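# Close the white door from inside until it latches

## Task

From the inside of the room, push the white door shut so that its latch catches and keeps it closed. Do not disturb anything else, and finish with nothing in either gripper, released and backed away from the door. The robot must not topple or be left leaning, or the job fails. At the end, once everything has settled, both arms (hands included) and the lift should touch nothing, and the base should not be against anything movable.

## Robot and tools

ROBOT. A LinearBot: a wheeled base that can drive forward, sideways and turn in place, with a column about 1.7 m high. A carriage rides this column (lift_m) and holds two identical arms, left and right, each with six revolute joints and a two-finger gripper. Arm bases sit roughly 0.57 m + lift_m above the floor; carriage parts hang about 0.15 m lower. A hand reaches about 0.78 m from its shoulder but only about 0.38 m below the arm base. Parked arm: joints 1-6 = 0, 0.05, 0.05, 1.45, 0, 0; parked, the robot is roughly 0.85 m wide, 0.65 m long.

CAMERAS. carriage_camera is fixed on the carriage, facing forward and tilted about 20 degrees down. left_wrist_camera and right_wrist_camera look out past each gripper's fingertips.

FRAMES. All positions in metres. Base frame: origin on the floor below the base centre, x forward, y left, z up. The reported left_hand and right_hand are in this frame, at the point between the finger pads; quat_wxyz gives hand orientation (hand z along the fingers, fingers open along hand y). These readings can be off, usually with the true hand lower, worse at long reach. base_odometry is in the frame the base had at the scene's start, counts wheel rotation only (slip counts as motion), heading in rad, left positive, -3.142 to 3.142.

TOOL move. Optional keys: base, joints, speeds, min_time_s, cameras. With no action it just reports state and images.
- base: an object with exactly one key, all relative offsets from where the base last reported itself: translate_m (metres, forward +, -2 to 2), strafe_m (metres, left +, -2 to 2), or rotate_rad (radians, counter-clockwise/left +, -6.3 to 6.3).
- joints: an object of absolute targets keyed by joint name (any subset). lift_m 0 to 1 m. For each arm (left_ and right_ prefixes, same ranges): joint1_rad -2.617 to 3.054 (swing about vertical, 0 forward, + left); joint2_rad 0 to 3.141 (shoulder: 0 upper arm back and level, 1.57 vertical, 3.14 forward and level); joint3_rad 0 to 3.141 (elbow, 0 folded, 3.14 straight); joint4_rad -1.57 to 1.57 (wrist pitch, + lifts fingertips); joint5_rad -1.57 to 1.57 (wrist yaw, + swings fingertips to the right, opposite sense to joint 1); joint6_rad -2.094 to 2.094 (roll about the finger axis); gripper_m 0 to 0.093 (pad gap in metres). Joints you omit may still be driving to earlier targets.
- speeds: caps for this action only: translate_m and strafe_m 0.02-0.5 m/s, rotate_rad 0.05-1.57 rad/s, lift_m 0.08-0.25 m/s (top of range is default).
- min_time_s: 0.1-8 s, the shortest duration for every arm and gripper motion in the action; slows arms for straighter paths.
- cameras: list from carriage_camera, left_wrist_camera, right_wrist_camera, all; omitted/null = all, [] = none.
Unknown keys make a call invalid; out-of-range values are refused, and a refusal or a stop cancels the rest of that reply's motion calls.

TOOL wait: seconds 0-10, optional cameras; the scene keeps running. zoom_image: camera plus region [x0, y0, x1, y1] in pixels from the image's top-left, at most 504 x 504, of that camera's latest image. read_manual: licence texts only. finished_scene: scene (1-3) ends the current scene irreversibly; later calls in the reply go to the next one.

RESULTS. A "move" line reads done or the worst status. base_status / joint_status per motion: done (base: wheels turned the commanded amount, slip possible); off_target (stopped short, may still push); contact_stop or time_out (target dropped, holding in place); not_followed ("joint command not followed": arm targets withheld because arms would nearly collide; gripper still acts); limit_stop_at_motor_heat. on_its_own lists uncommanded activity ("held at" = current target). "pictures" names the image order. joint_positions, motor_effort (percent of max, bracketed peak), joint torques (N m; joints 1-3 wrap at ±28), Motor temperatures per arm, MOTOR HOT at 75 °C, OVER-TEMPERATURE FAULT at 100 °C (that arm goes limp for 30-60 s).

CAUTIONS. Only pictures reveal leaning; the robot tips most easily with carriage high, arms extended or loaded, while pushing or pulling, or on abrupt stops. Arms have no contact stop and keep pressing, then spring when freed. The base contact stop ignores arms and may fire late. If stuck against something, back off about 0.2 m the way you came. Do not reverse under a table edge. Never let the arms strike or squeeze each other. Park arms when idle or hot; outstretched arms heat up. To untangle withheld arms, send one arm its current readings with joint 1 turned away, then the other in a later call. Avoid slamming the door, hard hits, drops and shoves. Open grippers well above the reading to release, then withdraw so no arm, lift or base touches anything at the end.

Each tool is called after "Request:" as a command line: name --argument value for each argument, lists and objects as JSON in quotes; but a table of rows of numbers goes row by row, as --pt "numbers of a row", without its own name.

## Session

Request:
move

Scene clock: 0.00 s.
Joint torques (N m): no reading
Motor temperatures (°C): left_arm=[30 32 35 29 27 30 27] | right_arm=[31 33 33 30 29 29 31]
base_odometry: x=+0.000 y=+0.000 heading=+0.000
base_status: not commanded
joint_positions: lift_m=+0.300 left_joint1_rad=-0.004 left_joint2_rad=+0.044 left_joint3_rad=+0.038 left_joint4_rad=+1.478 left_joint5_rad=-0.003 left_joint6_rad=-0.042 left_gripper_m=+0.09396 right_joint1_rad=-0.020 right_joint2_rad=+0.054 right_joint3_rad=+0.039 right_joint4_rad=+1.497 right_joint5_rad=+0.020 right_joint6_rad=+0.048 right_gripper_m=+0.09396
joint_status: not commanded
motor_effort: lift_m=+18 drive_wheels=-1
left_hand: x=+0.2410 y=+0.2976 z=+1.3090 quat_wxyz=(+0.999, -0.002, +0.049, -0.023) (m; base frame)
right_hand: x=+0.2394 y=-0.3011 z=+1.3095 quat_wxyz=(+0.999, +0.011, +0.045, +0.013) (m; base frame)
pictures: carriage_camera, left_wrist_camera, right_wrist_camera
Images, in order (width x height): carriage_camera 672x504, left_wrist_camera 672x504, right_wrist_camera 672x504.

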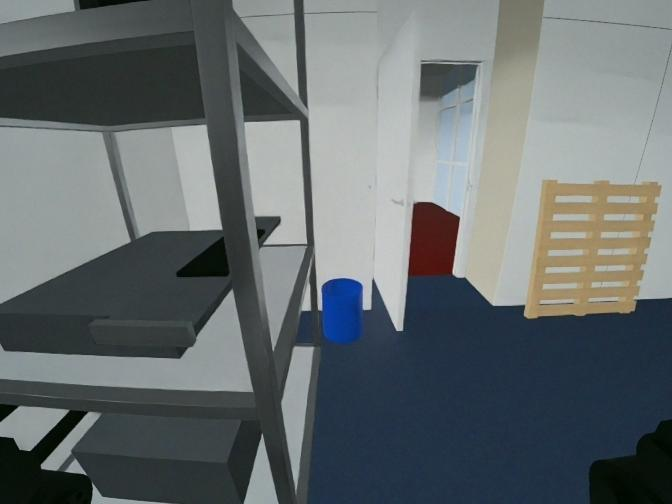

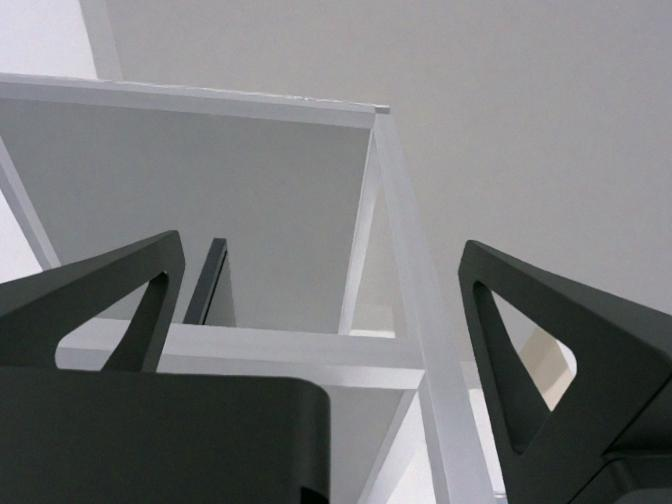

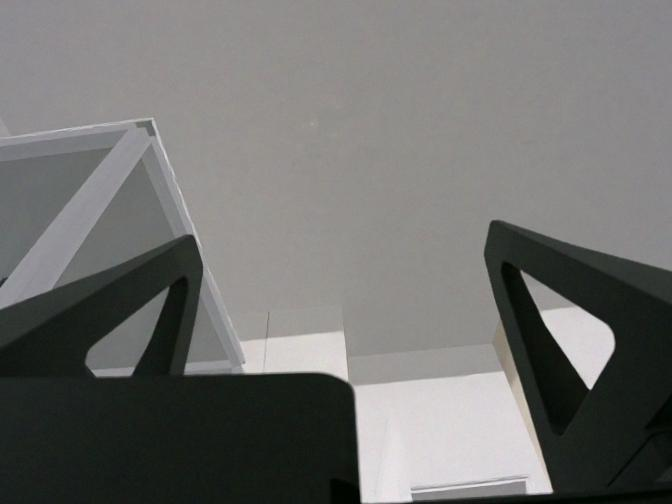

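Request:
move --base '{"strafe_m":-0.42}' --joints '{"lift_m":0.15,"left_gripper_m":0,"right_gripper_m":0}' --cameras '[]'

Request:
move --base '{"translate_m":1.32}' --joints '{"left_joint1_rad":0,"left_joint2_rad":1.9,"left_joint3_rad":1.9,"left_joint4_rad":0,"left_joint5_rad":0,"left_joint6_rad":0}' --cameras '["carriage_camera"]'

Scene clock: 10.87 s.
Joint torques (N m): left_arm=[-0.12 4.14 5.49 -0.18 0.11 0.05] | right_arm=[-0.21 3.95 5.79 -0.3 -0.09 -0.05]
Motor temperatures (°C): left_arm=[30 33 37 29 27 30 27] | right_arm=[31 34 34 30 29 29 31]
move: done
base_odometry: x=+0.000 y=-0.420 heading=-0.001
base_status: done
joint_positions: lift_m=+0.150 left_joint1_rad=-0.003 left_joint2_rad=+0.044 left_joint3_rad=+0.038 left_joint4_rad=+1.478 left_joint5_rad=-0.003 left_joint6_rad=-0.042 left_gripper_m=+0.00059 right_joint1_rad=-0.020 right_joint2_rad=+0.054 right_joint3_rad=+0.039 right_joint4_rad=+1.497 right_joint5_rad=+0.020 right_joint6_rad=+0.048 right_gripper_m=+0.00009
joint_status: all done
motor_effort: lift_m=+19(20) drive_wheels=-4(20)
left_hand: x=+0.2410 y=+0.2976 z=+1.1589 quat_wxyz=(+0.999, -0.002, +0.049, -0.022) (m; base frame)
right_hand: x=+0.2394 y=-0.3011 z=+1.1594 quat_wxyz=(+0.999, +0.011, +0.045, +0.014) (m; base frame)
pictures: none
No camera images: "cameras" was empty.

Scene clock: 15.80 s.
Joint torques (N m): left_arm=[0.05 -7.12 9.14 2.6 0.11 0.17] | right_arm=[-0.13 4.03 5.81 -0.29 -0.1 -0.04]
Motor temperatures (°C): left_arm=[30 34 38 31 27 30 27] | right_arm=[31 34 34 30 29 29 31]
move: off_target
base_odometry: x=+1.319 y=-0.422 heading=-0.001
base_status: done
joint_positions: lift_m=+0.150 left_joint1_rad=-0.003 left_joint2_rad=+1.862 left_joint3_rad=+1.874 left_joint4_rad=-0.070 left_joint5_rad=-0.003 left_joint6_rad=-0.011 left_gripper_m=+0.00059 right_joint1_rad=-0.020 right_joint2_rad=+0.054 right_joint3_rad=+0.039 right_joint4_rad=+1.496 right_joint5_rad=+0.020 right_joint6_rad=+0.048 right_gripper_m=+0.00009
joint_status: left_joint4_rad off_target (ended at -0.070, target +0.000); the others done
motor_effort: lift_m=+18(19) drive_wheels=+4(17)
left_hand: x=+0.8006 y=+0.2957 z=+1.1456 quat_wxyz=(+0.686, -0.004, +0.727, -0.004) (m; base frame)
right_hand: x=+0.2395 y=-0.3011 z=+1.1594 quat_wxyz=(+0.999, +0.011, +0.045, +0.014) (m; base frame)
pictures: carriage_camera
Images, in order (width x height): carriage_camera 672x504.

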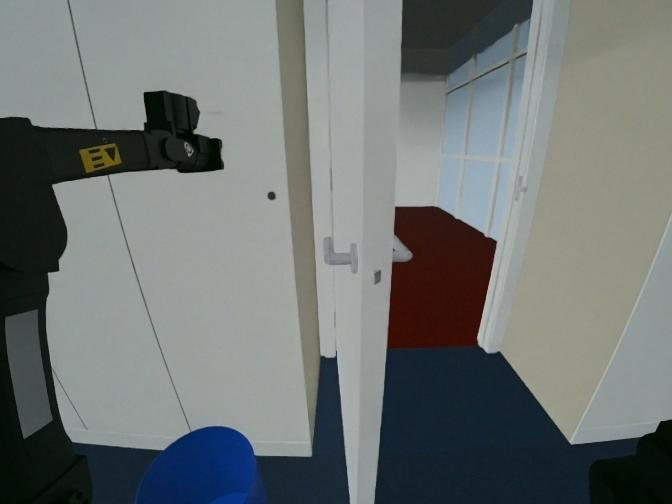

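Request:
move --base '{"translate_m":-0.03}' --cameras '[]'

Request:
move --base '{"strafe_m":-0.72}' --speeds '{"strafe_m":0.25}' --cameras '["carriage_camera"]'

Request:
move --base '{"translate_m":-0.27}' --joints '{"left_joint1_rad":0,"left_joint2_rad":0.05,"left_joint3_rad":0.05,"left_joint4_rad":1.45,"right_joint1_rad":0.1,"right_joint2_rad":1.9,"right_joint3_rad":1.9,"right_joint4_rad":0,"right_joint5_rad":0,"right_joint6_rad":0}' --cameras '[]'

Request:
move --base '{"strafe_m":0.52}' --cameras '["carriage_camera"]'

Scene clock: 30.83 s.
Joint torques (N m): left_arm=[0.05 -10.84 9.11 2.11 0.12 0.18] | right_arm=[-0.16 4.01 5.83 -0.29 -0.1 -0.05]
Motor temperatures (°C): left_arm=[30 36 42 38 27 30 27] | right_arm=[31 34 35 30 29 29 31]
move: done
base_odometry: x=+1.289 y=-0.422 heading=-0.001
base_status: done
joint_positions: lift_m=+0.150 left_joint1_rad=-0.003 left_joint2_rad=+1.896 left_joint3_rad=+1.876 left_joint4_rad=-0.015 left_joint5_rad=-0.003 left_joint6_rad=-0.011 left_gripper_m=+0.00059 right_joint1_rad=-0.020 right_joint2_rad=+0.054 right_joint3_rad=+0.039 right_joint4_rad=+1.497 right_joint5_rad=+0.020 right_joint6_rad=+0.048 right_gripper_m=+0.00009
joint_status: not commanded
on_its_own: left_joint4_rad moved +0.055 to your old target +0.000
motor_effort: lift_m=+18(18) drive_wheels=+3(11)
left_hand: x=+0.8113 y=+0.2957 z=+1.1407 quat_wxyz=(+0.695, -0.004, +0.719, -0.004) (m; base frame)
right_hand: x=+0.2394 y=-0.3011 z=+1.1595 quat_wxyz=(+0.999, +0.011, +0.045, +0.014) (m; base frame)
pictures: none
No camera images: "cameras" was empty.

Scene clock: 35.00 s.
Joint torques (N m): left_arm=[0.27 -10.85 9.21 2.04 0.24 0] | right_arm=[-0.16 3.92 5.79 -0.28 -0.08 -0.03]
Motor temperatures (°C): left_arm=[30 37 42 38 28 30 27] | right_arm=[31 34 35 30 29 29 31]
move: done
base_odometry: x=+1.289 y=-1.142 heading=-0.001
base_status: done
joint_positions: lift_m=+0.150 left_joint1_rad=-0.003 left_joint2_rad=+1.896 left_joint3_rad=+1.876 left_joint4_rad=-0.008 left_joint5_rad=-0.013 left_joint6_rad=+0.001 left_gripper_m=+0.00058 right_joint1_rad=-0.020 right_joint2_rad=+0.054 right_joint3_rad=+0.039 right_joint4_rad=+1.497 right_joint5_rad=+0.020 right_joint6_rad=+0.048 right_gripper_m=+0.00009
joint_status: not commanded
motor_effort: lift_m=+18(18) drive_wheels=+1(15)
left_hand: x=+0.8114 y=+0.2978 z=+1.1423 quat_wxyz=(+0.697, -0.003, +0.717, +0.004) (m; base frame)
right_hand: x=+0.2394 y=-0.3011 z=+1.1595 quat_wxyz=(+0.999, +0.011, +0.045, +0.014) (m; base frame)
pictures: carriage_camera
Images, in order (width x height): carriage_camera 672x504.

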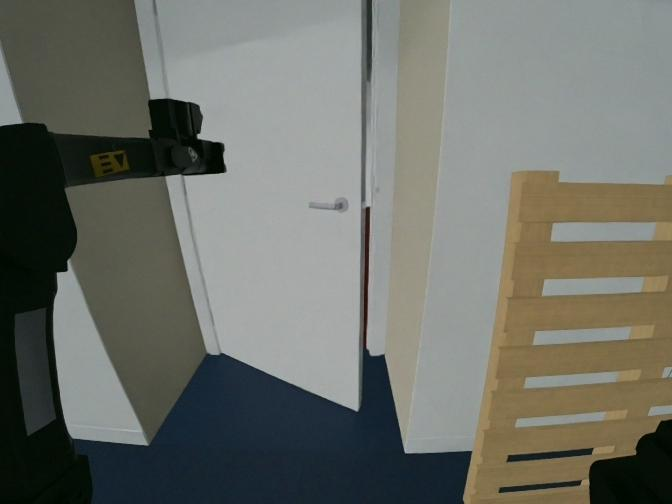

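Scene clock: 37.43 s.
Joint torques (N m): left_arm=[0.14 3.28 4.6 0.03 0.27 0.05] | right_arm=[0.34 -9.91 9.91 2.21 -0.19 -0.14]
Motor temperatures (°C): left_arm=[30 37 42 37 28 30 27] | right_arm=[31 35 35 30 29 29 31]
move: done
base_odometry: x=+1.019 y=-1.142 heading=-0.001
base_status: done
joint_positions: lift_m=+0.150 left_joint1_rad=-0.003 left_joint2_rad=+0.056 left_joint3_rad=+0.059 left_joint4_rad=+1.438 left_joint5_rad=-0.013 left_joint6_rad=+0.001 left_gripper_m=+0.00058 right_joint1_rad=+0.094 right_joint2_rad=+1.895 right_joint3_rad=+1.873 right_joint4_rad=+0.008 right_joint5_rad=+0.012 right_joint6_rad=+0.008 right_gripper_m=+0.00009
joint_status: all done
motor_effort: lift_m=+18(18) drive_wheels=+1(11)
left_hand: x=+0.2484 y=+0.2992 z=+1.1634 quat_wxyz=(+0.998, -0.006, +0.065, +0.000) (m; base frame)
right_hand: x=+0.8088 y=-0.2435 z=+1.1460 quat_wxyz=(+0.702, -0.026, +0.711, +0.031) (m; base frame)
pictures: none
No camera images: "cameras" was empty.

Scene clock: 40.93 s.
Joint torques (N m): left_arm=[0.09 3.25 4.55 0.03 0.23 0.03] | right_arm=[-0.12 -10.21 10.26 2.21 -0.14 -0.14]
Motor temperatures (°C): left_arm=[30 37 41 36 28 30 27] | right_arm=[31 35 35 31 29 29 31]
move: done
base_odometry: x=+1.019 y=-0.622 heading=-0.001
base_status: done
joint_positions: lift_m=+0.150 left_joint1_rad=-0.003 left_joint2_rad=+0.056 left_joint3_rad=+0.059 left_joint4_rad=+1.438 left_joint5_rad=-0.011 left_joint6_rad=+0.001 left_gripper_m=+0.00058 right_joint1_rad=+0.098 right_joint2_rad=+1.895 right_joint3_rad=+1.873 right_joint4_rad=+0.007 right_joint5_rad=+0.010 right_joint6_rad=+0.008 right_gripper_m=+0.00009
joint_status: not commanded
motor_effort: lift_m=+18(18) drive_wheels=+0(11)
left_hand: x=+0.2484 y=+0.2990 z=+1.1634 quat_wxyz=(+0.998, -0.005, +0.065, +0.000) (m; base frame)
right_hand: x=+0.8085 y=-0.2403 z=+1.1459 quat_wxyz=(+0.701, -0.029, +0.711, +0.034) (m; base frame)
pictures: carriage_camera
Images, in order (width x height): carriage_camera 672x504.

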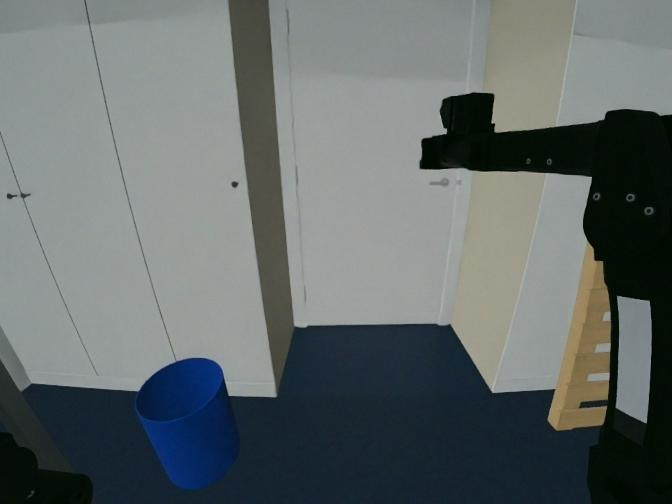

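Request:
move --base '{"strafe_m":-0.3}' --cameras '[]'

Request:
move --base '{"translate_m":0.7}' --speeds '{"translate_m":0.35}' --cameras '[]'

Request:
move --base '{"translate_m":0.32}' --speeds '{"translate_m":0.15}' --cameras '["carriage_camera"]'

Request:
move --base '{"translate_m":-0.6}' --cameras '["carriage_camera"]'

Request:
move --joints '{"right_joint1_rad":0,"right_joint2_rad":0.05,"right_joint3_rad":0.05,"right_joint4_rad":1.45}' --cameras '["carriage_camera"]'

Request:
zoom_image --camera "carriage_camera" --region '[380, 60, 500, 400]'

Scene clock: 51.93 s.
Joint torques (N m): left_arm=[0.03 3.22 4.52 0.04 0.23 0.04] | right_arm=[0.17 -10.21 10.22 2.26 -0.15 -0.14]
Motor temperatures (°C): left_arm=[30 36 40 34 28 30 28] | right_arm=[31 38 37 33 29 29 31]
move: done
base_odometry: x=+1.019 y=-0.922 heading=-0.001
base_status: done
joint_positions: lift_m=+0.150 left_joint1_rad=-0.002 left_joint2_rad=+0.056 left_joint3_rad=+0.059 left_joint4_rad=+1.439 left_joint5_rad=-0.010 left_joint6_rad=+0.001 left_gripper_m=+0.00058 right_joint1_rad=+0.097 right_joint2_rad=+1.895 right_joint3_rad=+1.875 right_joint4_rad=+0.004 right_joint5_rad=+0.008 right_joint6_rad=+0.008 right_gripper_m=+0.00009
joint_status: not commanded
motor_effort: lift_m=+18(18) drive_wheels=+1(12)
left_hand: x=+0.2481 y=+0.2988 z=+1.1634 quat_wxyz=(+0.998, -0.005, +0.065, +0.000) (m; base frame)
right_hand: x=+0.8085 y=-0.2410 z=+1.1455 quat_wxyz=(+0.700, -0.029, +0.712, +0.034) (m; base frame)
pictures: none
No camera images: "cameras" was empty.

Scene clock: 55.67 s.
Joint torques (N m): left_arm=[0.02 3.17 4.56 -0.01 0.2 0.03] | right_arm=[0.14 -10.29 10.11 2.3 -0.15 -0.13]
Motor temperatures (°C): left_arm=[30 35 40 33 28 30 28] | right_arm=[31 38 37 34 29 29 31]
move: done
base_odometry: x=+1.719 y=-0.923 heading=-0.001
base_status: done
joint_positions: lift_m=+0.150 left_joint1_rad=-0.002 left_joint2_rad=+0.056 left_joint3_rad=+0.059 left_joint4_rad=+1.441 left_joint5_rad=-0.010 left_joint6_rad=+0.001 left_gripper_m=+0.00058 right_joint1_rad=+0.097 right_joint2_rad=+1.895 right_joint3_rad=+1.875 right_joint4_rad=+0.001 right_joint5_rad=+0.008 right_joint6_rad=+0.008 right_gripper_m=+0.00009
joint_status: not commanded
motor_effort: lift_m=+18(18) drive_wheels=-3(16)
left_hand: x=+0.2475 y=+0.2988 z=+1.1635 quat_wxyz=(+0.998, -0.005, +0.063, +0.000) (m; base frame)
right_hand: x=+0.8085 y=-0.2410 z=+1.1453 quat_wxyz=(+0.700, -0.029, +0.713, +0.034) (m; base frame)
pictures: none
No camera images: "cameras" was empty.

Scene clock: 58.70 s.
Joint torques (N m): left_arm=[-0.05 3.25 4.56 -0.03 0.21 0.01] | right_arm=[-0.55 16.14 0.14 7.73 0.68 -0.14]
Motor temperatures (°C): left_arm=[30 35 40 33 28 30 28] | right_arm=[31 39 37 40 29 29 31]
move: done
base_odometry: x=+2.038 y=-0.924 heading=-0.002
base_status: done
joint_positions: lift_m=+0.150 left_joint1_rad=-0.002 left_joint2_rad=+0.056 left_joint3_rad=+0.057 left_joint4_rad=+1.442 left_joint5_rad=-0.009 left_joint6_rad=+0.001 left_gripper_m=+0.00058 right_joint1_rad=+0.105 right_joint2_rad=+1.572 right_joint3_rad=+1.965 right_joint4_rad=-0.864 right_joint5_rad=-0.085 right_joint6_rad=+0.008 right_gripper_m=+0.00008
joint_status: not commanded
motor_effort: lift_m=+18(18) drive_wheels=+13(24)
left_hand: x=+0.2477 y=+0.2987 z=+1.1631 quat_wxyz=(+0.998, -0.005, +0.064, +0.000) (m; base frame)
right_hand: x=+0.6535 y=-0.2365 z=+1.1462 quat_wxyz=(+0.519, -0.063, +0.850, +0.065) (m; base frame)
pictures: carriage_camera
Images, in order (width x height): carriage_camera 672x504.

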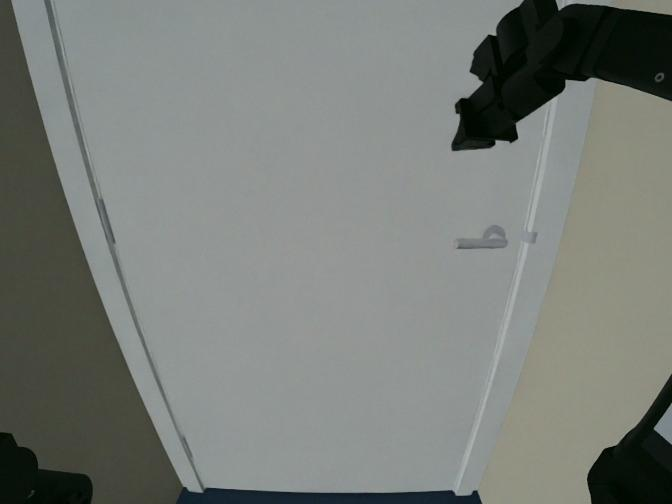

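Scene clock: 62.13 s.
Joint torques (N m): left_arm=[-0.09 3.3 4.82 -0.06 0.21 0.01] | right_arm=[-0.54 -11.73 7.83 2.39 0.04 -0.12]
Motor temperatures (°C): left_arm=[30 35 40 33 28 30 28] | right_arm=[31 40 37 42 29 29 31]
move: done
base_odometry: x=+1.438 y=-0.923 heading=-0.002
base_status: done
joint_positions: lift_m=+0.150 left_joint1_rad=-0.002 left_joint2_rad=+0.056 left_joint3_rad=+0.056 left_joint4_rad=+1.444 left_joint5_rad=-0.009 left_joint6_rad=+0.001 left_gripper_m=+0.00058 right_joint1_rad=+0.105 right_joint2_rad=+1.910 right_joint3_rad=+1.900 right_joint4_rad=-0.007 right_joint5_rad=-0.012 right_joint6_rad=+0.008 right_gripper_m=+0.00008
joint_status: not commanded
motor_effort: lift_m=+18(18) drive_wheels=-1(18)
left_hand: x=+0.2476 y=+0.2987 z=+1.1628 quat_wxyz=(+0.998, -0.004, +0.063, +0.000) (m; base frame)
right_hand: x=+0.8110 y=-0.2324 z=+1.1461 quat_wxyz=(+0.699, -0.039, +0.712, +0.044) (m; base frame)
pictures: carriage_camera
Images, in order (width x height): carriage_camera 672x504.

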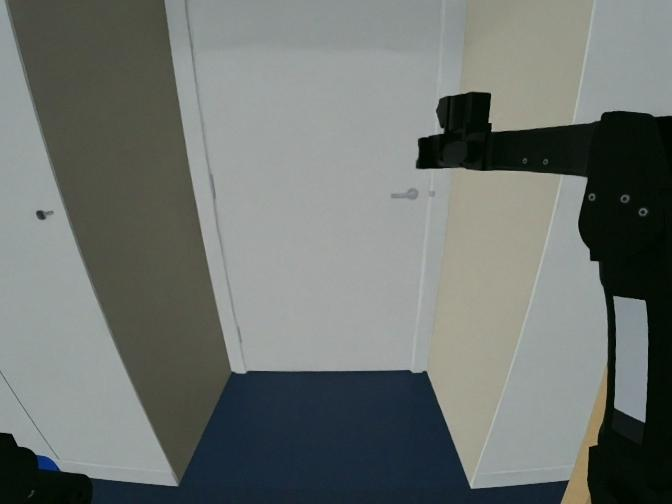

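Scene clock: 64.20 s.
Joint torques (N m): left_arm=[0.05 3.23 4.82 -0.02 0.18 0.01] | right_arm=[-0.96 3.04 4.72 -0.1 0.02 -0.12]
Motor temperatures (°C): left_arm=[30 35 40 32 28 30 28] | right_arm=[31 40 37 41 29 29 31]
move: done
base_odometry: x=+1.438 y=-0.923 heading=-0.002
base_status: not commanded
joint_positions: lift_m=+0.150 left_joint1_rad=-0.002 left_joint2_rad=+0.056 left_joint3_rad=+0.056 left_joint4_rad=+1.444 left_joint5_rad=-0.009 left_joint6_rad=+0.001 left_gripper_m=+0.00058 right_joint1_rad=+0.009 right_joint2_rad=+0.058 right_joint3_rad=+0.058 right_joint4_rad=+1.438 right_joint5_rad=-0.011 right_joint6_rad=+0.008 right_gripper_m=+0.00008
joint_status: all done
motor_effort: lift_m=+18(18) drive_wheels=+0(4)
left_hand: x=+0.2476 y=+0.2987 z=+1.1628 quat_wxyz=(+0.998, -0.004, +0.063, +0.000) (m; base frame)
right_hand: x=+0.2490 y=-0.2950 z=+1.1633 quat_wxyz=(+0.998, -0.005, +0.066, +0.009) (m; base frame)
pictures: carriage_camera
Images, in order (width x height): carriage_camera 672x504.

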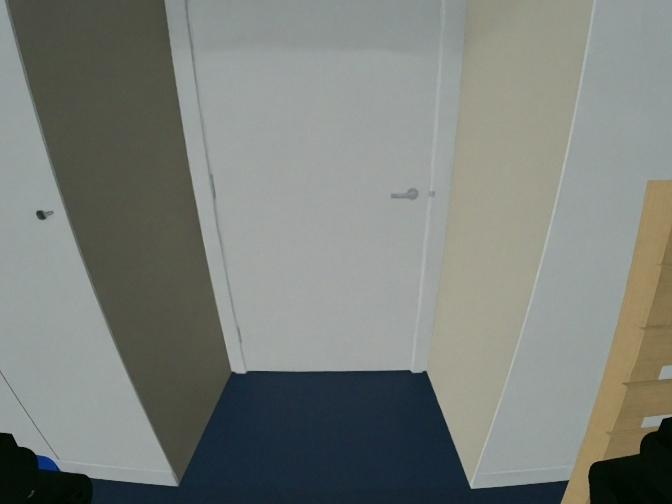

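Scaled by 1.482 from the camera's 672x504 image, which has a finer 960x720 frame.

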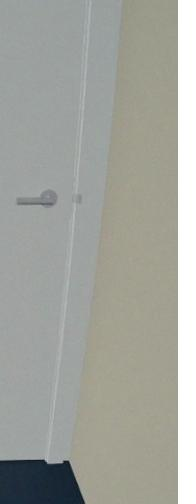

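Same look as the success.

Request:
finished_scene --scene 2

The scene is finished: the task was done.


## Next scene

The same job, from a new start.

Request:
move --cameras '["carriage_camera"]'

Scene clock: 0.00 s.
Joint torques (N m): no reading
Motor temperatures (°C): left_arm=[29 31 34 29 27 30 27] | right_arm=[30 32 32 29 29 29 31]
base_odometry: x=+0.000 y=+0.000 heading=+0.000
base_status: not commanded
joint_positions: lift_m=+0.300 left_joint1_rad=-0.008 left_joint2_rad=+0.051 left_joint3_rad=+0.041 left_joint4_rad=+1.440 left_joint5_rad=+0.011 left_joint6_rad=+0.011 left_gripper_m=+0.09396 right_joint1_rad=+0.018 right_joint2_rad=+0.067 right_joint3_rad=+0.063 right_joint4_rad=+1.447 right_joint5_rad=+0.039 right_joint6_rad=-0.006 right_gripper_m=+0.09396
joint_status: not commanded
motor_effort: lift_m=+18 drive_wheels=+0
left_hand: x=+0.2518 y=+0.2950 z=+1.3085 quat_wxyz=(+0.997, +0.006, +0.071, +0.001) (m; base frame)
right_hand: x=+0.2485 y=-0.3032 z=+1.3145 quat_wxyz=(+0.998, +0.018, +0.064, +0.005) (m; base frame)
pictures: carriage_camera
Images, in order (width x height): carriage_camera 672x504.

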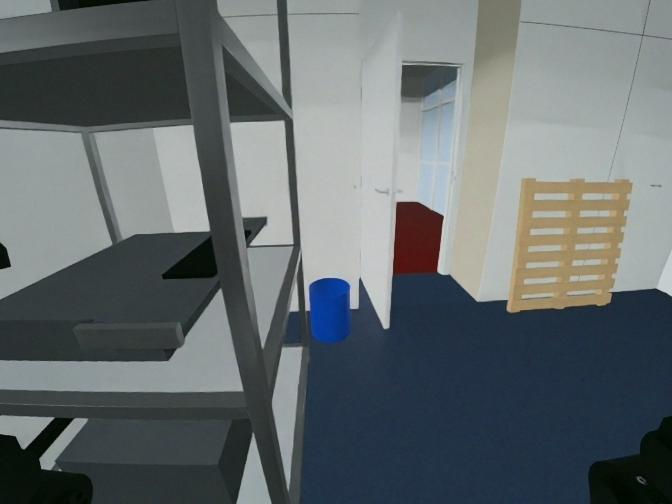

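Request:
move --base '{"rotate_rad":0.055}' --joints '{"lift_m":0.15,"left_gripper_m":0,"right_gripper_m":0}' --cameras '[]'

Request:
move --base '{"strafe_m":-0.42}' --cameras '["carriage_camera"]'

Request:
move --base '{"translate_m":1.28}' --joints '{"left_joint1_rad":0,"left_joint2_rad":1.9,"left_joint3_rad":1.9,"left_joint4_rad":0,"left_joint5_rad":0,"left_joint6_rad":0}' --cameras '["carriage_camera"]'

Scene clock: 8.70 s.
Joint torques (N m): left_arm=[-0.1 3.89 5.68 -0.09 0.12 0.05] | right_arm=[-0.23 3.82 6.06 -0.21 -0.1 -0.02]
Motor temperatures (°C): left_arm=[29 31 34 29 27 30 27] | right_arm=[30 32 32 29 29 29 31]
move: done
base_odometry: x=+0.000 y=+0.000 heading=+0.055
base_status: done
joint_positions: lift_m=+0.150 left_joint1_rad=-0.008 left_joint2_rad=+0.051 left_joint3_rad=+0.041 left_joint4_rad=+1.440 left_joint5_rad=+0.011 left_joint6_rad=+0.011 left_gripper_m=+0.00059 right_joint1_rad=+0.018 right_joint2_rad=+0.067 right_joint3_rad=+0.063 right_joint4_rad=+1.446 right_joint5_rad=+0.039 right_joint6_rad=-0.006 right_gripper_m=+0.00010
joint_status: all done
motor_effort: lift_m=+18(19) drive_wheels=-2(9)
left_hand: x=+0.2518 y=+0.2950 z=+1.1584 quat_wxyz=(+0.997, +0.006, +0.071, +0.001) (m; base frame)
right_hand: x=+0.2485 y=-0.3032 z=+1.1644 quat_wxyz=(+0.998, +0.018, +0.064, +0.005) (m; base frame)
pictures: none
No camera images: "cameras" was empty.

Scene clock: 11.63 s.
Joint torques (N m): left_arm=[-0.21 3.85 5.46 -0.11 0.1 0.03] | right_arm=[-0.02 3.84 6.16 -0.21 -0.1 -0.06]
Motor temperatures (°C): left_arm=[29 31 34 29 27 30 27] | right_arm=[30 32 33 29 29 29 31]
move: done
base_odometry: x=+0.023 y=-0.419 heading=+0.054
base_status: done
joint_positions: lift_m=+0.150 left_joint1_rad=-0.007 left_joint2_rad=+0.051 left_joint3_rad=+0.041 left_joint4_rad=+1.440 left_joint5_rad=+0.011 left_joint6_rad=+0.011 left_gripper_m=+0.00059 right_joint1_rad=+0.019 right_joint2_rad=+0.067 right_joint3_rad=+0.063 right_joint4_rad=+1.446 right_joint5_rad=+0.039 right_joint6_rad=-0.006 right_gripper_m=+0.00010
joint_status: not commanded
motor_effort: lift_m=+19(19) drive_wheels=-2(18)
left_hand: x=+0.2518 y=+0.2950 z=+1.1584 quat_wxyz=(+0.997, +0.006, +0.071, +0.002) (m; base frame)
right_hand: x=+0.2486 y=-0.3032 z=+1.1644 quat_wxyz=(+0.998, +0.018, +0.064, +0.005) (m; base frame)
pictures: carriage_camera
Images, in order (width x height): carriage_camera 672x504.

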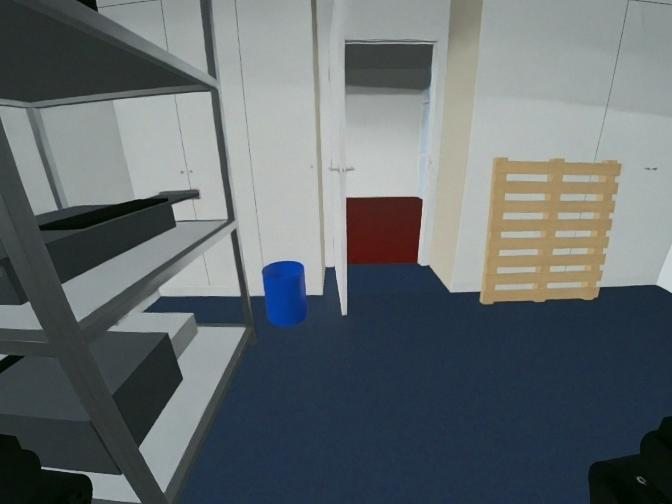

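Scene clock: 16.53 s.
Joint torques (N m): left_arm=[0.29 -10.69 9.47 1.99 -0.04 -0.07] | right_arm=[-0.1 3.81 6.06 -0.22 -0.11 -0.05]
Motor temperatures (°C): left_arm=[29 33 36 30 27 30 27] | right_arm=[30 33 33 29 29 29 31]
move: done
base_odometry: x=+1.301 y=-0.351 heading=+0.054
base_status: done
joint_positions: lift_m=+0.150 left_joint1_rad=-0.007 left_joint2_rad=+1.896 left_joint3_rad=+1.872 left_joint4_rad=+0.004 left_joint5_rad=+0.011 left_joint6_rad=+0.011 left_gripper_m=+0.00058 right_joint1_rad=+0.019 right_joint2_rad=+0.067 right_joint3_rad=+0.063 right_joint4_rad=+1.447 right_joint5_rad=+0.039 right_joint6_rad=-0.006 right_gripper_m=+0.00010
joint_status: all done
motor_effort: lift_m=+18(19) drive_wheels=+0(16)
left_hand: x=+0.8116 y=+0.2910 z=+1.1438 quat_wxyz=(+0.700, +0.010, +0.714, -0.003) (m; base frame)
right_hand: x=+0.2485 y=-0.3032 z=+1.1645 quat_wxyz=(+0.998, +0.018, +0.064, +0.005) (m; base frame)
pictures: carriage_camera
Images, in order (width x height): carriage_camera 672x504.

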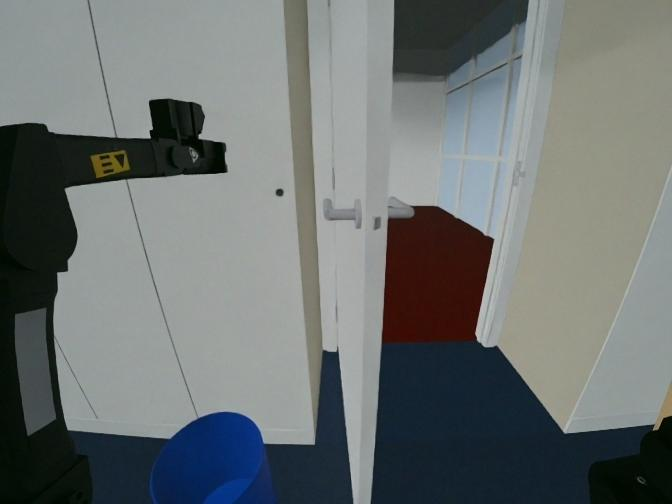

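Request:
move --base '{"strafe_m":-0.72}' --speeds '{"strafe_m":0.25}' --cameras '["carriage_camera"]'

Request:
move --base '{"translate_m":-0.27}' --joints '{"left_joint1_rad":0,"left_joint2_rad":0.05,"left_joint3_rad":0.05,"left_joint4_rad":1.45,"right_joint1_rad":0.1,"right_joint2_rad":1.9,"right_joint3_rad":1.9,"right_joint4_rad":0,"right_joint5_rad":0,"right_joint6_rad":0}' --cameras '["carriage_camera"]'

Scene clock: 27.37 s.
Joint torques (N m): left_arm=[-0.1 -10.7 9.46 1.98 0.23 0.03] | right_arm=[-0.29 3.89 5.98 -0.2 -0.11 -0.05]
Motor temperatures (°C): left_arm=[30 36 39 32 28 30 27] | right_arm=[30 33 33 29 29 29 31]
move: done
base_odometry: x=+1.340 y=-1.070 heading=+0.054
base_status: done
joint_positions: lift_m=+0.150 left_joint1_rad=-0.002 left_joint2_rad=+1.896 left_joint3_rad=+1.873 left_joint4_rad=+0.002 left_joint5_rad=-0.013 left_joint6_rad=+0.004 left_gripper_m=+0.00057 right_joint1_rad=+0.019 right_joint2_rad=+0.067 right_joint3_rad=+0.063 right_joint4_rad=+1.447 right_joint5_rad=+0.039 right_joint6_rad=-0.006 right_gripper_m=+0.00010
joint_status: not commanded
motor_effort: lift_m=+18(18) drive_wheels=+2(12)
left_hand: x=+0.8116 y=+0.2981 z=+1.1435 quat_wxyz=(+0.700, -0.002, +0.715, +0.005) (m; base frame)
right_hand: x=+0.2485 y=-0.3032 z=+1.1645 quat_wxyz=(+0.998, +0.018, +0.064, +0.005) (m; base frame)
pictures: carriage_camera
Images, in order (width x height): carriage_camera 672x504.

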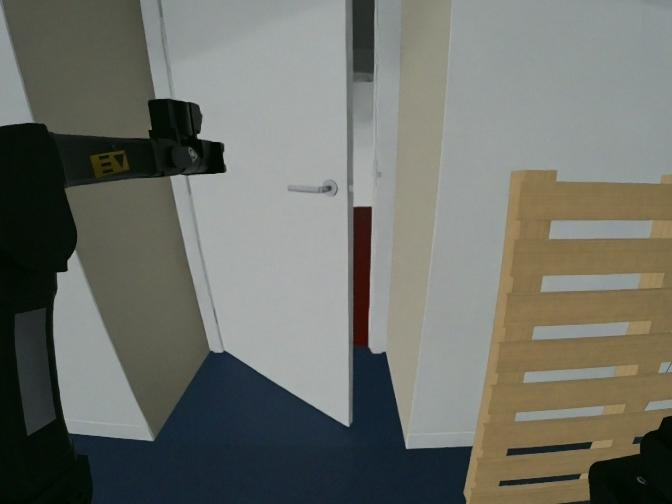

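Scene clock: 29.80 s.
Joint torques (N m): left_arm=[0.01 3.12 4.42 0.05 0.26 -0.01] | right_arm=[0.47 -9.95 10.84 2.13 -0.21 0.04]
Motor temperatures (°C): left_arm=[30 36 39 32 28 30 27] | right_arm=[30 33 34 29 29 29 31]
move: done
base_odometry: x=+1.070 y=-1.085 heading=+0.054
base_status: done
joint_positions: lift_m=+0.150 left_joint1_rad=-0.002 left_joint2_rad=+0.056 left_joint3_rad=+0.058 left_joint4_rad=+1.438 left_joint5_rad=-0.013 left_joint6_rad=+0.004 left_gripper_m=+0.00057 right_joint1_rad=+0.094 right_joint2_rad=+1.894 right_joint3_rad=+1.872 right_joint4_rad=+0.007 right_joint5_rad=+0.013 right_joint6_rad=-0.006 right_gripper_m=+0.00010
joint_status: all done
motor_effort: lift_m=+18(18) drive_wheels=+0(12)
left_hand: x=+0.2484 y=+0.2992 z=+1.1632 quat_wxyz=(+0.998, -0.006, +0.065, +0.001) (m; base frame)
right_hand: x=+0.8087 y=-0.2431 z=+1.1455 quat_wxyz=(+0.701, -0.031, +0.712, +0.026) (m; base frame)
pictures: carriage_camera
Images, in order (width x height): carriage_camera 672x504.

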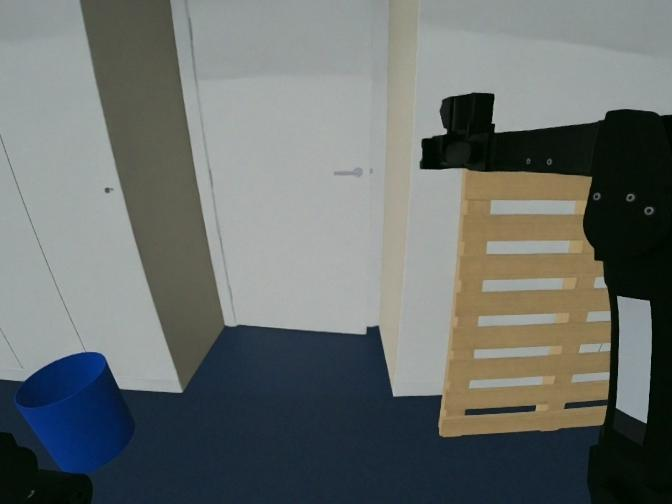

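Request:
move --base '{"strafe_m":0.21}' --cameras '[]'

Request:
move --base '{"translate_m":0.7}' --speeds '{"translate_m":0.35}' --cameras '["carriage_camera"]'

Request:
move --base '{"translate_m":0.3}' --speeds '{"translate_m":0.15}' --cameras '["carriage_camera"]'

Request:
move --base '{"translate_m":-0.55}' --cameras '[]'

Request:
move --joints '{"right_joint1_rad":0,"right_joint2_rad":0.05,"right_joint3_rad":0.05,"right_joint4_rad":1.45}' --cameras '["carriage_camera"]'

Request:
zoom_image --camera "carriage_camera" --region '[380, 60, 500, 400]'

Scene clock: 48.10 s.
Joint torques (N m): left_arm=[0.08 3.23 4.57 0.01 0.22 0.01] | right_arm=[-0.02 -9.94 10.7 2.14 -0.16 0.03]
Motor temperatures (°C): left_arm=[29 34 37 31 28 30 28] | right_arm=[30 36 38 33 29 29 31]
move: done
base_odometry: x=+1.058 y=-0.875 heading=+0.054
base_status: done
joint_positions: lift_m=+0.150 left_joint1_rad=-0.003 left_joint2_rad=+0.056 left_joint3_rad=+0.058 left_joint4_rad=+1.438 left_joint5_rad=-0.011 left_joint6_rad=+0.004 left_gripper_m=+0.00057 right_joint1_rad=+0.099 right_joint2_rad=+1.894 right_joint3_rad=+1.872 right_joint4_rad=+0.007 right_joint5_rad=+0.010 right_joint6_rad=-0.006 right_gripper_m=+0.00010
joint_status: not commanded
motor_effort: lift_m=+18(18) drive_wheels=+0(11)
left_hand: x=+0.2484 y=+0.2990 z=+1.1632 quat_wxyz=(+0.998, -0.005, +0.065, +0.001) (m; base frame)
right_hand: x=+0.8084 y=-0.2399 z=+1.1454 quat_wxyz=(+0.701, -0.034, +0.712, +0.029) (m; base frame)
pictures: none
No camera images: "cameras" was empty.

Scene clock: 51.80 s.
Joint torques (N m): left_arm=[-0.01 3.15 4.45 -0.04 0.23 0.01] | right_arm=[0.03 -9.87 10.44 2.19 -0.15 0.03]
Motor temperatures (°C): left_arm=[29 34 37 30 28 30 28] | right_arm=[30 37 38 33 29 29 31]
move: done
base_odometry: x=+1.757 y=-0.837 heading=+0.054
base_status: done
joint_positions: lift_m=+0.150 left_joint1_rad=-0.003 left_joint2_rad=+0.056 left_joint3_rad=+0.058 left_joint4_rad=+1.441 left_joint5_rad=-0.011 left_joint6_rad=+0.004 left_gripper_m=+0.00057 right_joint1_rad=+0.099 right_joint2_rad=+1.894 right_joint3_rad=+1.873 right_joint4_rad=+0.003 right_joint5_rad=+0.010 right_joint6_rad=-0.006 right_gripper_m=+0.00010
joint_status: not commanded
motor_effort: lift_m=+18(18) drive_wheels=-1(14)
left_hand: x=+0.2476 y=+0.2990 z=+1.1633 quat_wxyz=(+0.998, -0.005, +0.064, +0.001) (m; base frame)
right_hand: x=+0.8083 y=-0.2399 z=+1.1449 quat_wxyz=(+0.700, -0.034, +0.713, +0.029) (m; base frame)
pictures: carriage_camera
Images, in order (width x height): carriage_camera 672x504.

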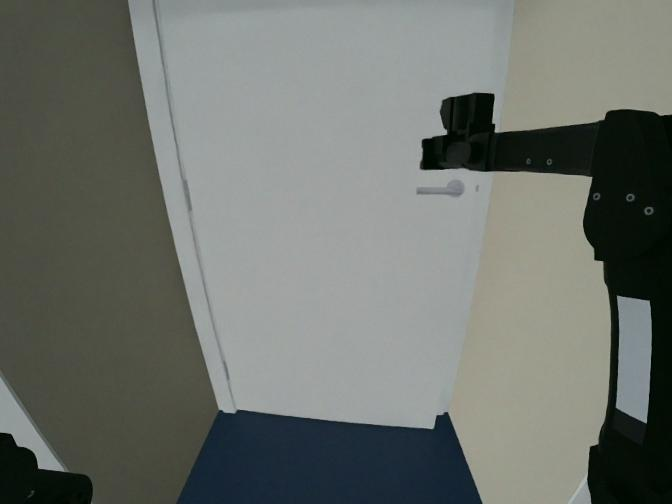

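Scene clock: 54.70 s.
Joint torques (N m): left_arm=[0.17 3.29 4.53 0.01 0.25 0] | right_arm=[-1.02 15.36 2.73 7.73 0.69 0.02]
Motor temperatures (°C): left_arm=[29 34 37 30 28 30 28] | right_arm=[30 38 38 38 29 29 31]
move: done
base_odometry: x=+2.057 y=-0.820 heading=+0.054
base_status: done
joint_positions: lift_m=+0.150 left_joint1_rad=-0.003 left_joint2_rad=+0.056 left_joint3_rad=+0.056 left_joint4_rad=+1.443 left_joint5_rad=-0.011 left_joint6_rad=+0.004 left_gripper_m=+0.00057 right_joint1_rad=+0.110 right_joint2_rad=+1.633 right_joint3_rad=+1.945 right_joint4_rad=-0.666 right_joint5_rad=-0.083 right_joint6_rad=-0.006 right_gripper_m=+0.00008
joint_status: not commanded
motor_effort: lift_m=+18(19) drive_wheels=+13(20)
left_hand: x=+0.2476 y=+0.2990 z=+1.1628 quat_wxyz=(+0.998, -0.005, +0.063, +0.001) (m; base frame)
right_hand: x=+0.6918 y=-0.2302 z=+1.1552 quat_wxyz=(+0.569, -0.071, +0.817, +0.063) (m; base frame)
pictures: carriage_camera
Images, in order (width x height): carriage_camera 672x504.

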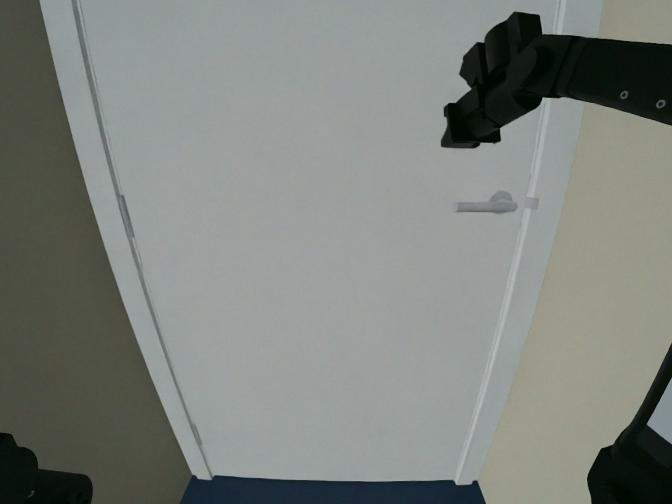

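Scene clock: 57.97 s.
Joint torques (N m): left_arm=[0.01 3.12 4.67 -0.05 0.21 -0.01] | right_arm=[-0.68 -11.28 8.03 2.3 0.06 0.03]
Motor temperatures (°C): left_arm=[29 34 37 30 28 30 28] | right_arm=[30 39 38 40 29 29 31]
move: done
base_odometry: x=+1.507 y=-0.850 heading=+0.054
base_status: done
joint_positions: lift_m=+0.150 left_joint1_rad=-0.003 left_joint2_rad=+0.056 left_joint3_rad=+0.056 left_joint4_rad=+1.445 left_joint5_rad=-0.011 left_joint6_rad=+0.004 left_gripper_m=+0.00057 right_joint1_rad=+0.107 right_joint2_rad=+1.909 right_joint3_rad=+1.899 right_joint4_rad=-0.007 right_joint5_rad=-0.013 right_joint6_rad=-0.006 right_gripper_m=+0.00008
joint_status: not commanded
motor_effort: lift_m=+18(19) drive_wheels=+0(15)
left_hand: x=+0.2475 y=+0.2989 z=+1.1627 quat_wxyz=(+0.998, -0.005, +0.063, +0.001) (m; base frame)
right_hand: x=+0.8106 y=-0.2312 z=+1.1462 quat_wxyz=(+0.700, -0.045, +0.712, +0.040) (m; base frame)
pictures: none
No camera images: "cameras" was empty.

Scene clock: 60.07 s.
Joint torques (N m): left_arm=[0.06 3.14 4.68 -0.07 0.23 -0.02] | right_arm=[-0.85 3.02 4.9 -0.04 0.03 0.04]
Motor temperatures (°C): left_arm=[29 34 37 30 28 30 28] | right_arm=[30 39 38 39 29 29 31]
move: done
base_odometry: x=+1.507 y=-0.850 heading=+0.054
base_status: not commanded
joint_positions: lift_m=+0.150 left_joint1_rad=-0.003 left_joint2_rad=+0.056 left_joint3_rad=+0.056 left_joint4_rad=+1.445 left_joint5_rad=-0.011 left_joint6_rad=+0.004 left_gripper_m=+0.00057 right_joint1_rad=+0.008 right_joint2_rad=+0.057 right_joint3_rad=+0.059 right_joint4_rad=+1.438 right_joint5_rad=-0.011 right_joint6_rad=-0.006 right_gripper_m=+0.00008
joint_status: all done
motor_effort: lift_m=+18(19) drive_wheels=+1(4)
left_hand: x=+0.2475 y=+0.2989 z=+1.1627 quat_wxyz=(+0.998, -0.005, +0.063, +0.001) (m; base frame)
right_hand: x=+0.2486 y=-0.2950 z=+1.1634 quat_wxyz=(+0.998, -0.006, +0.065, +0.001) (m; base frame)
pictures: carriage_camera
Images, in order (width x height): carriage_camera 672x504.

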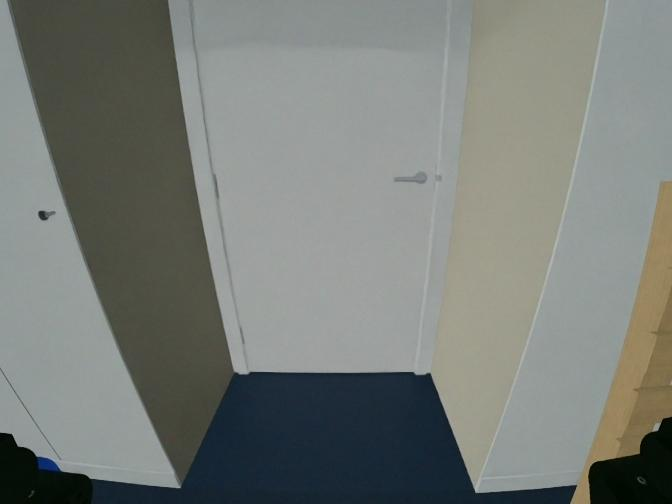

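Scaled by 1.482 from the camera's 672x504 image, which has a finer 960x720 frame.

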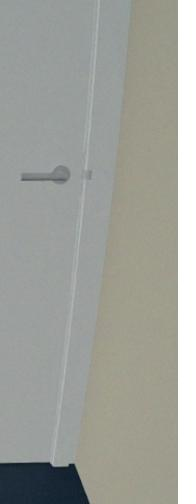

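Request:
finished_scene --scene 3

The scene is finished: the task was done.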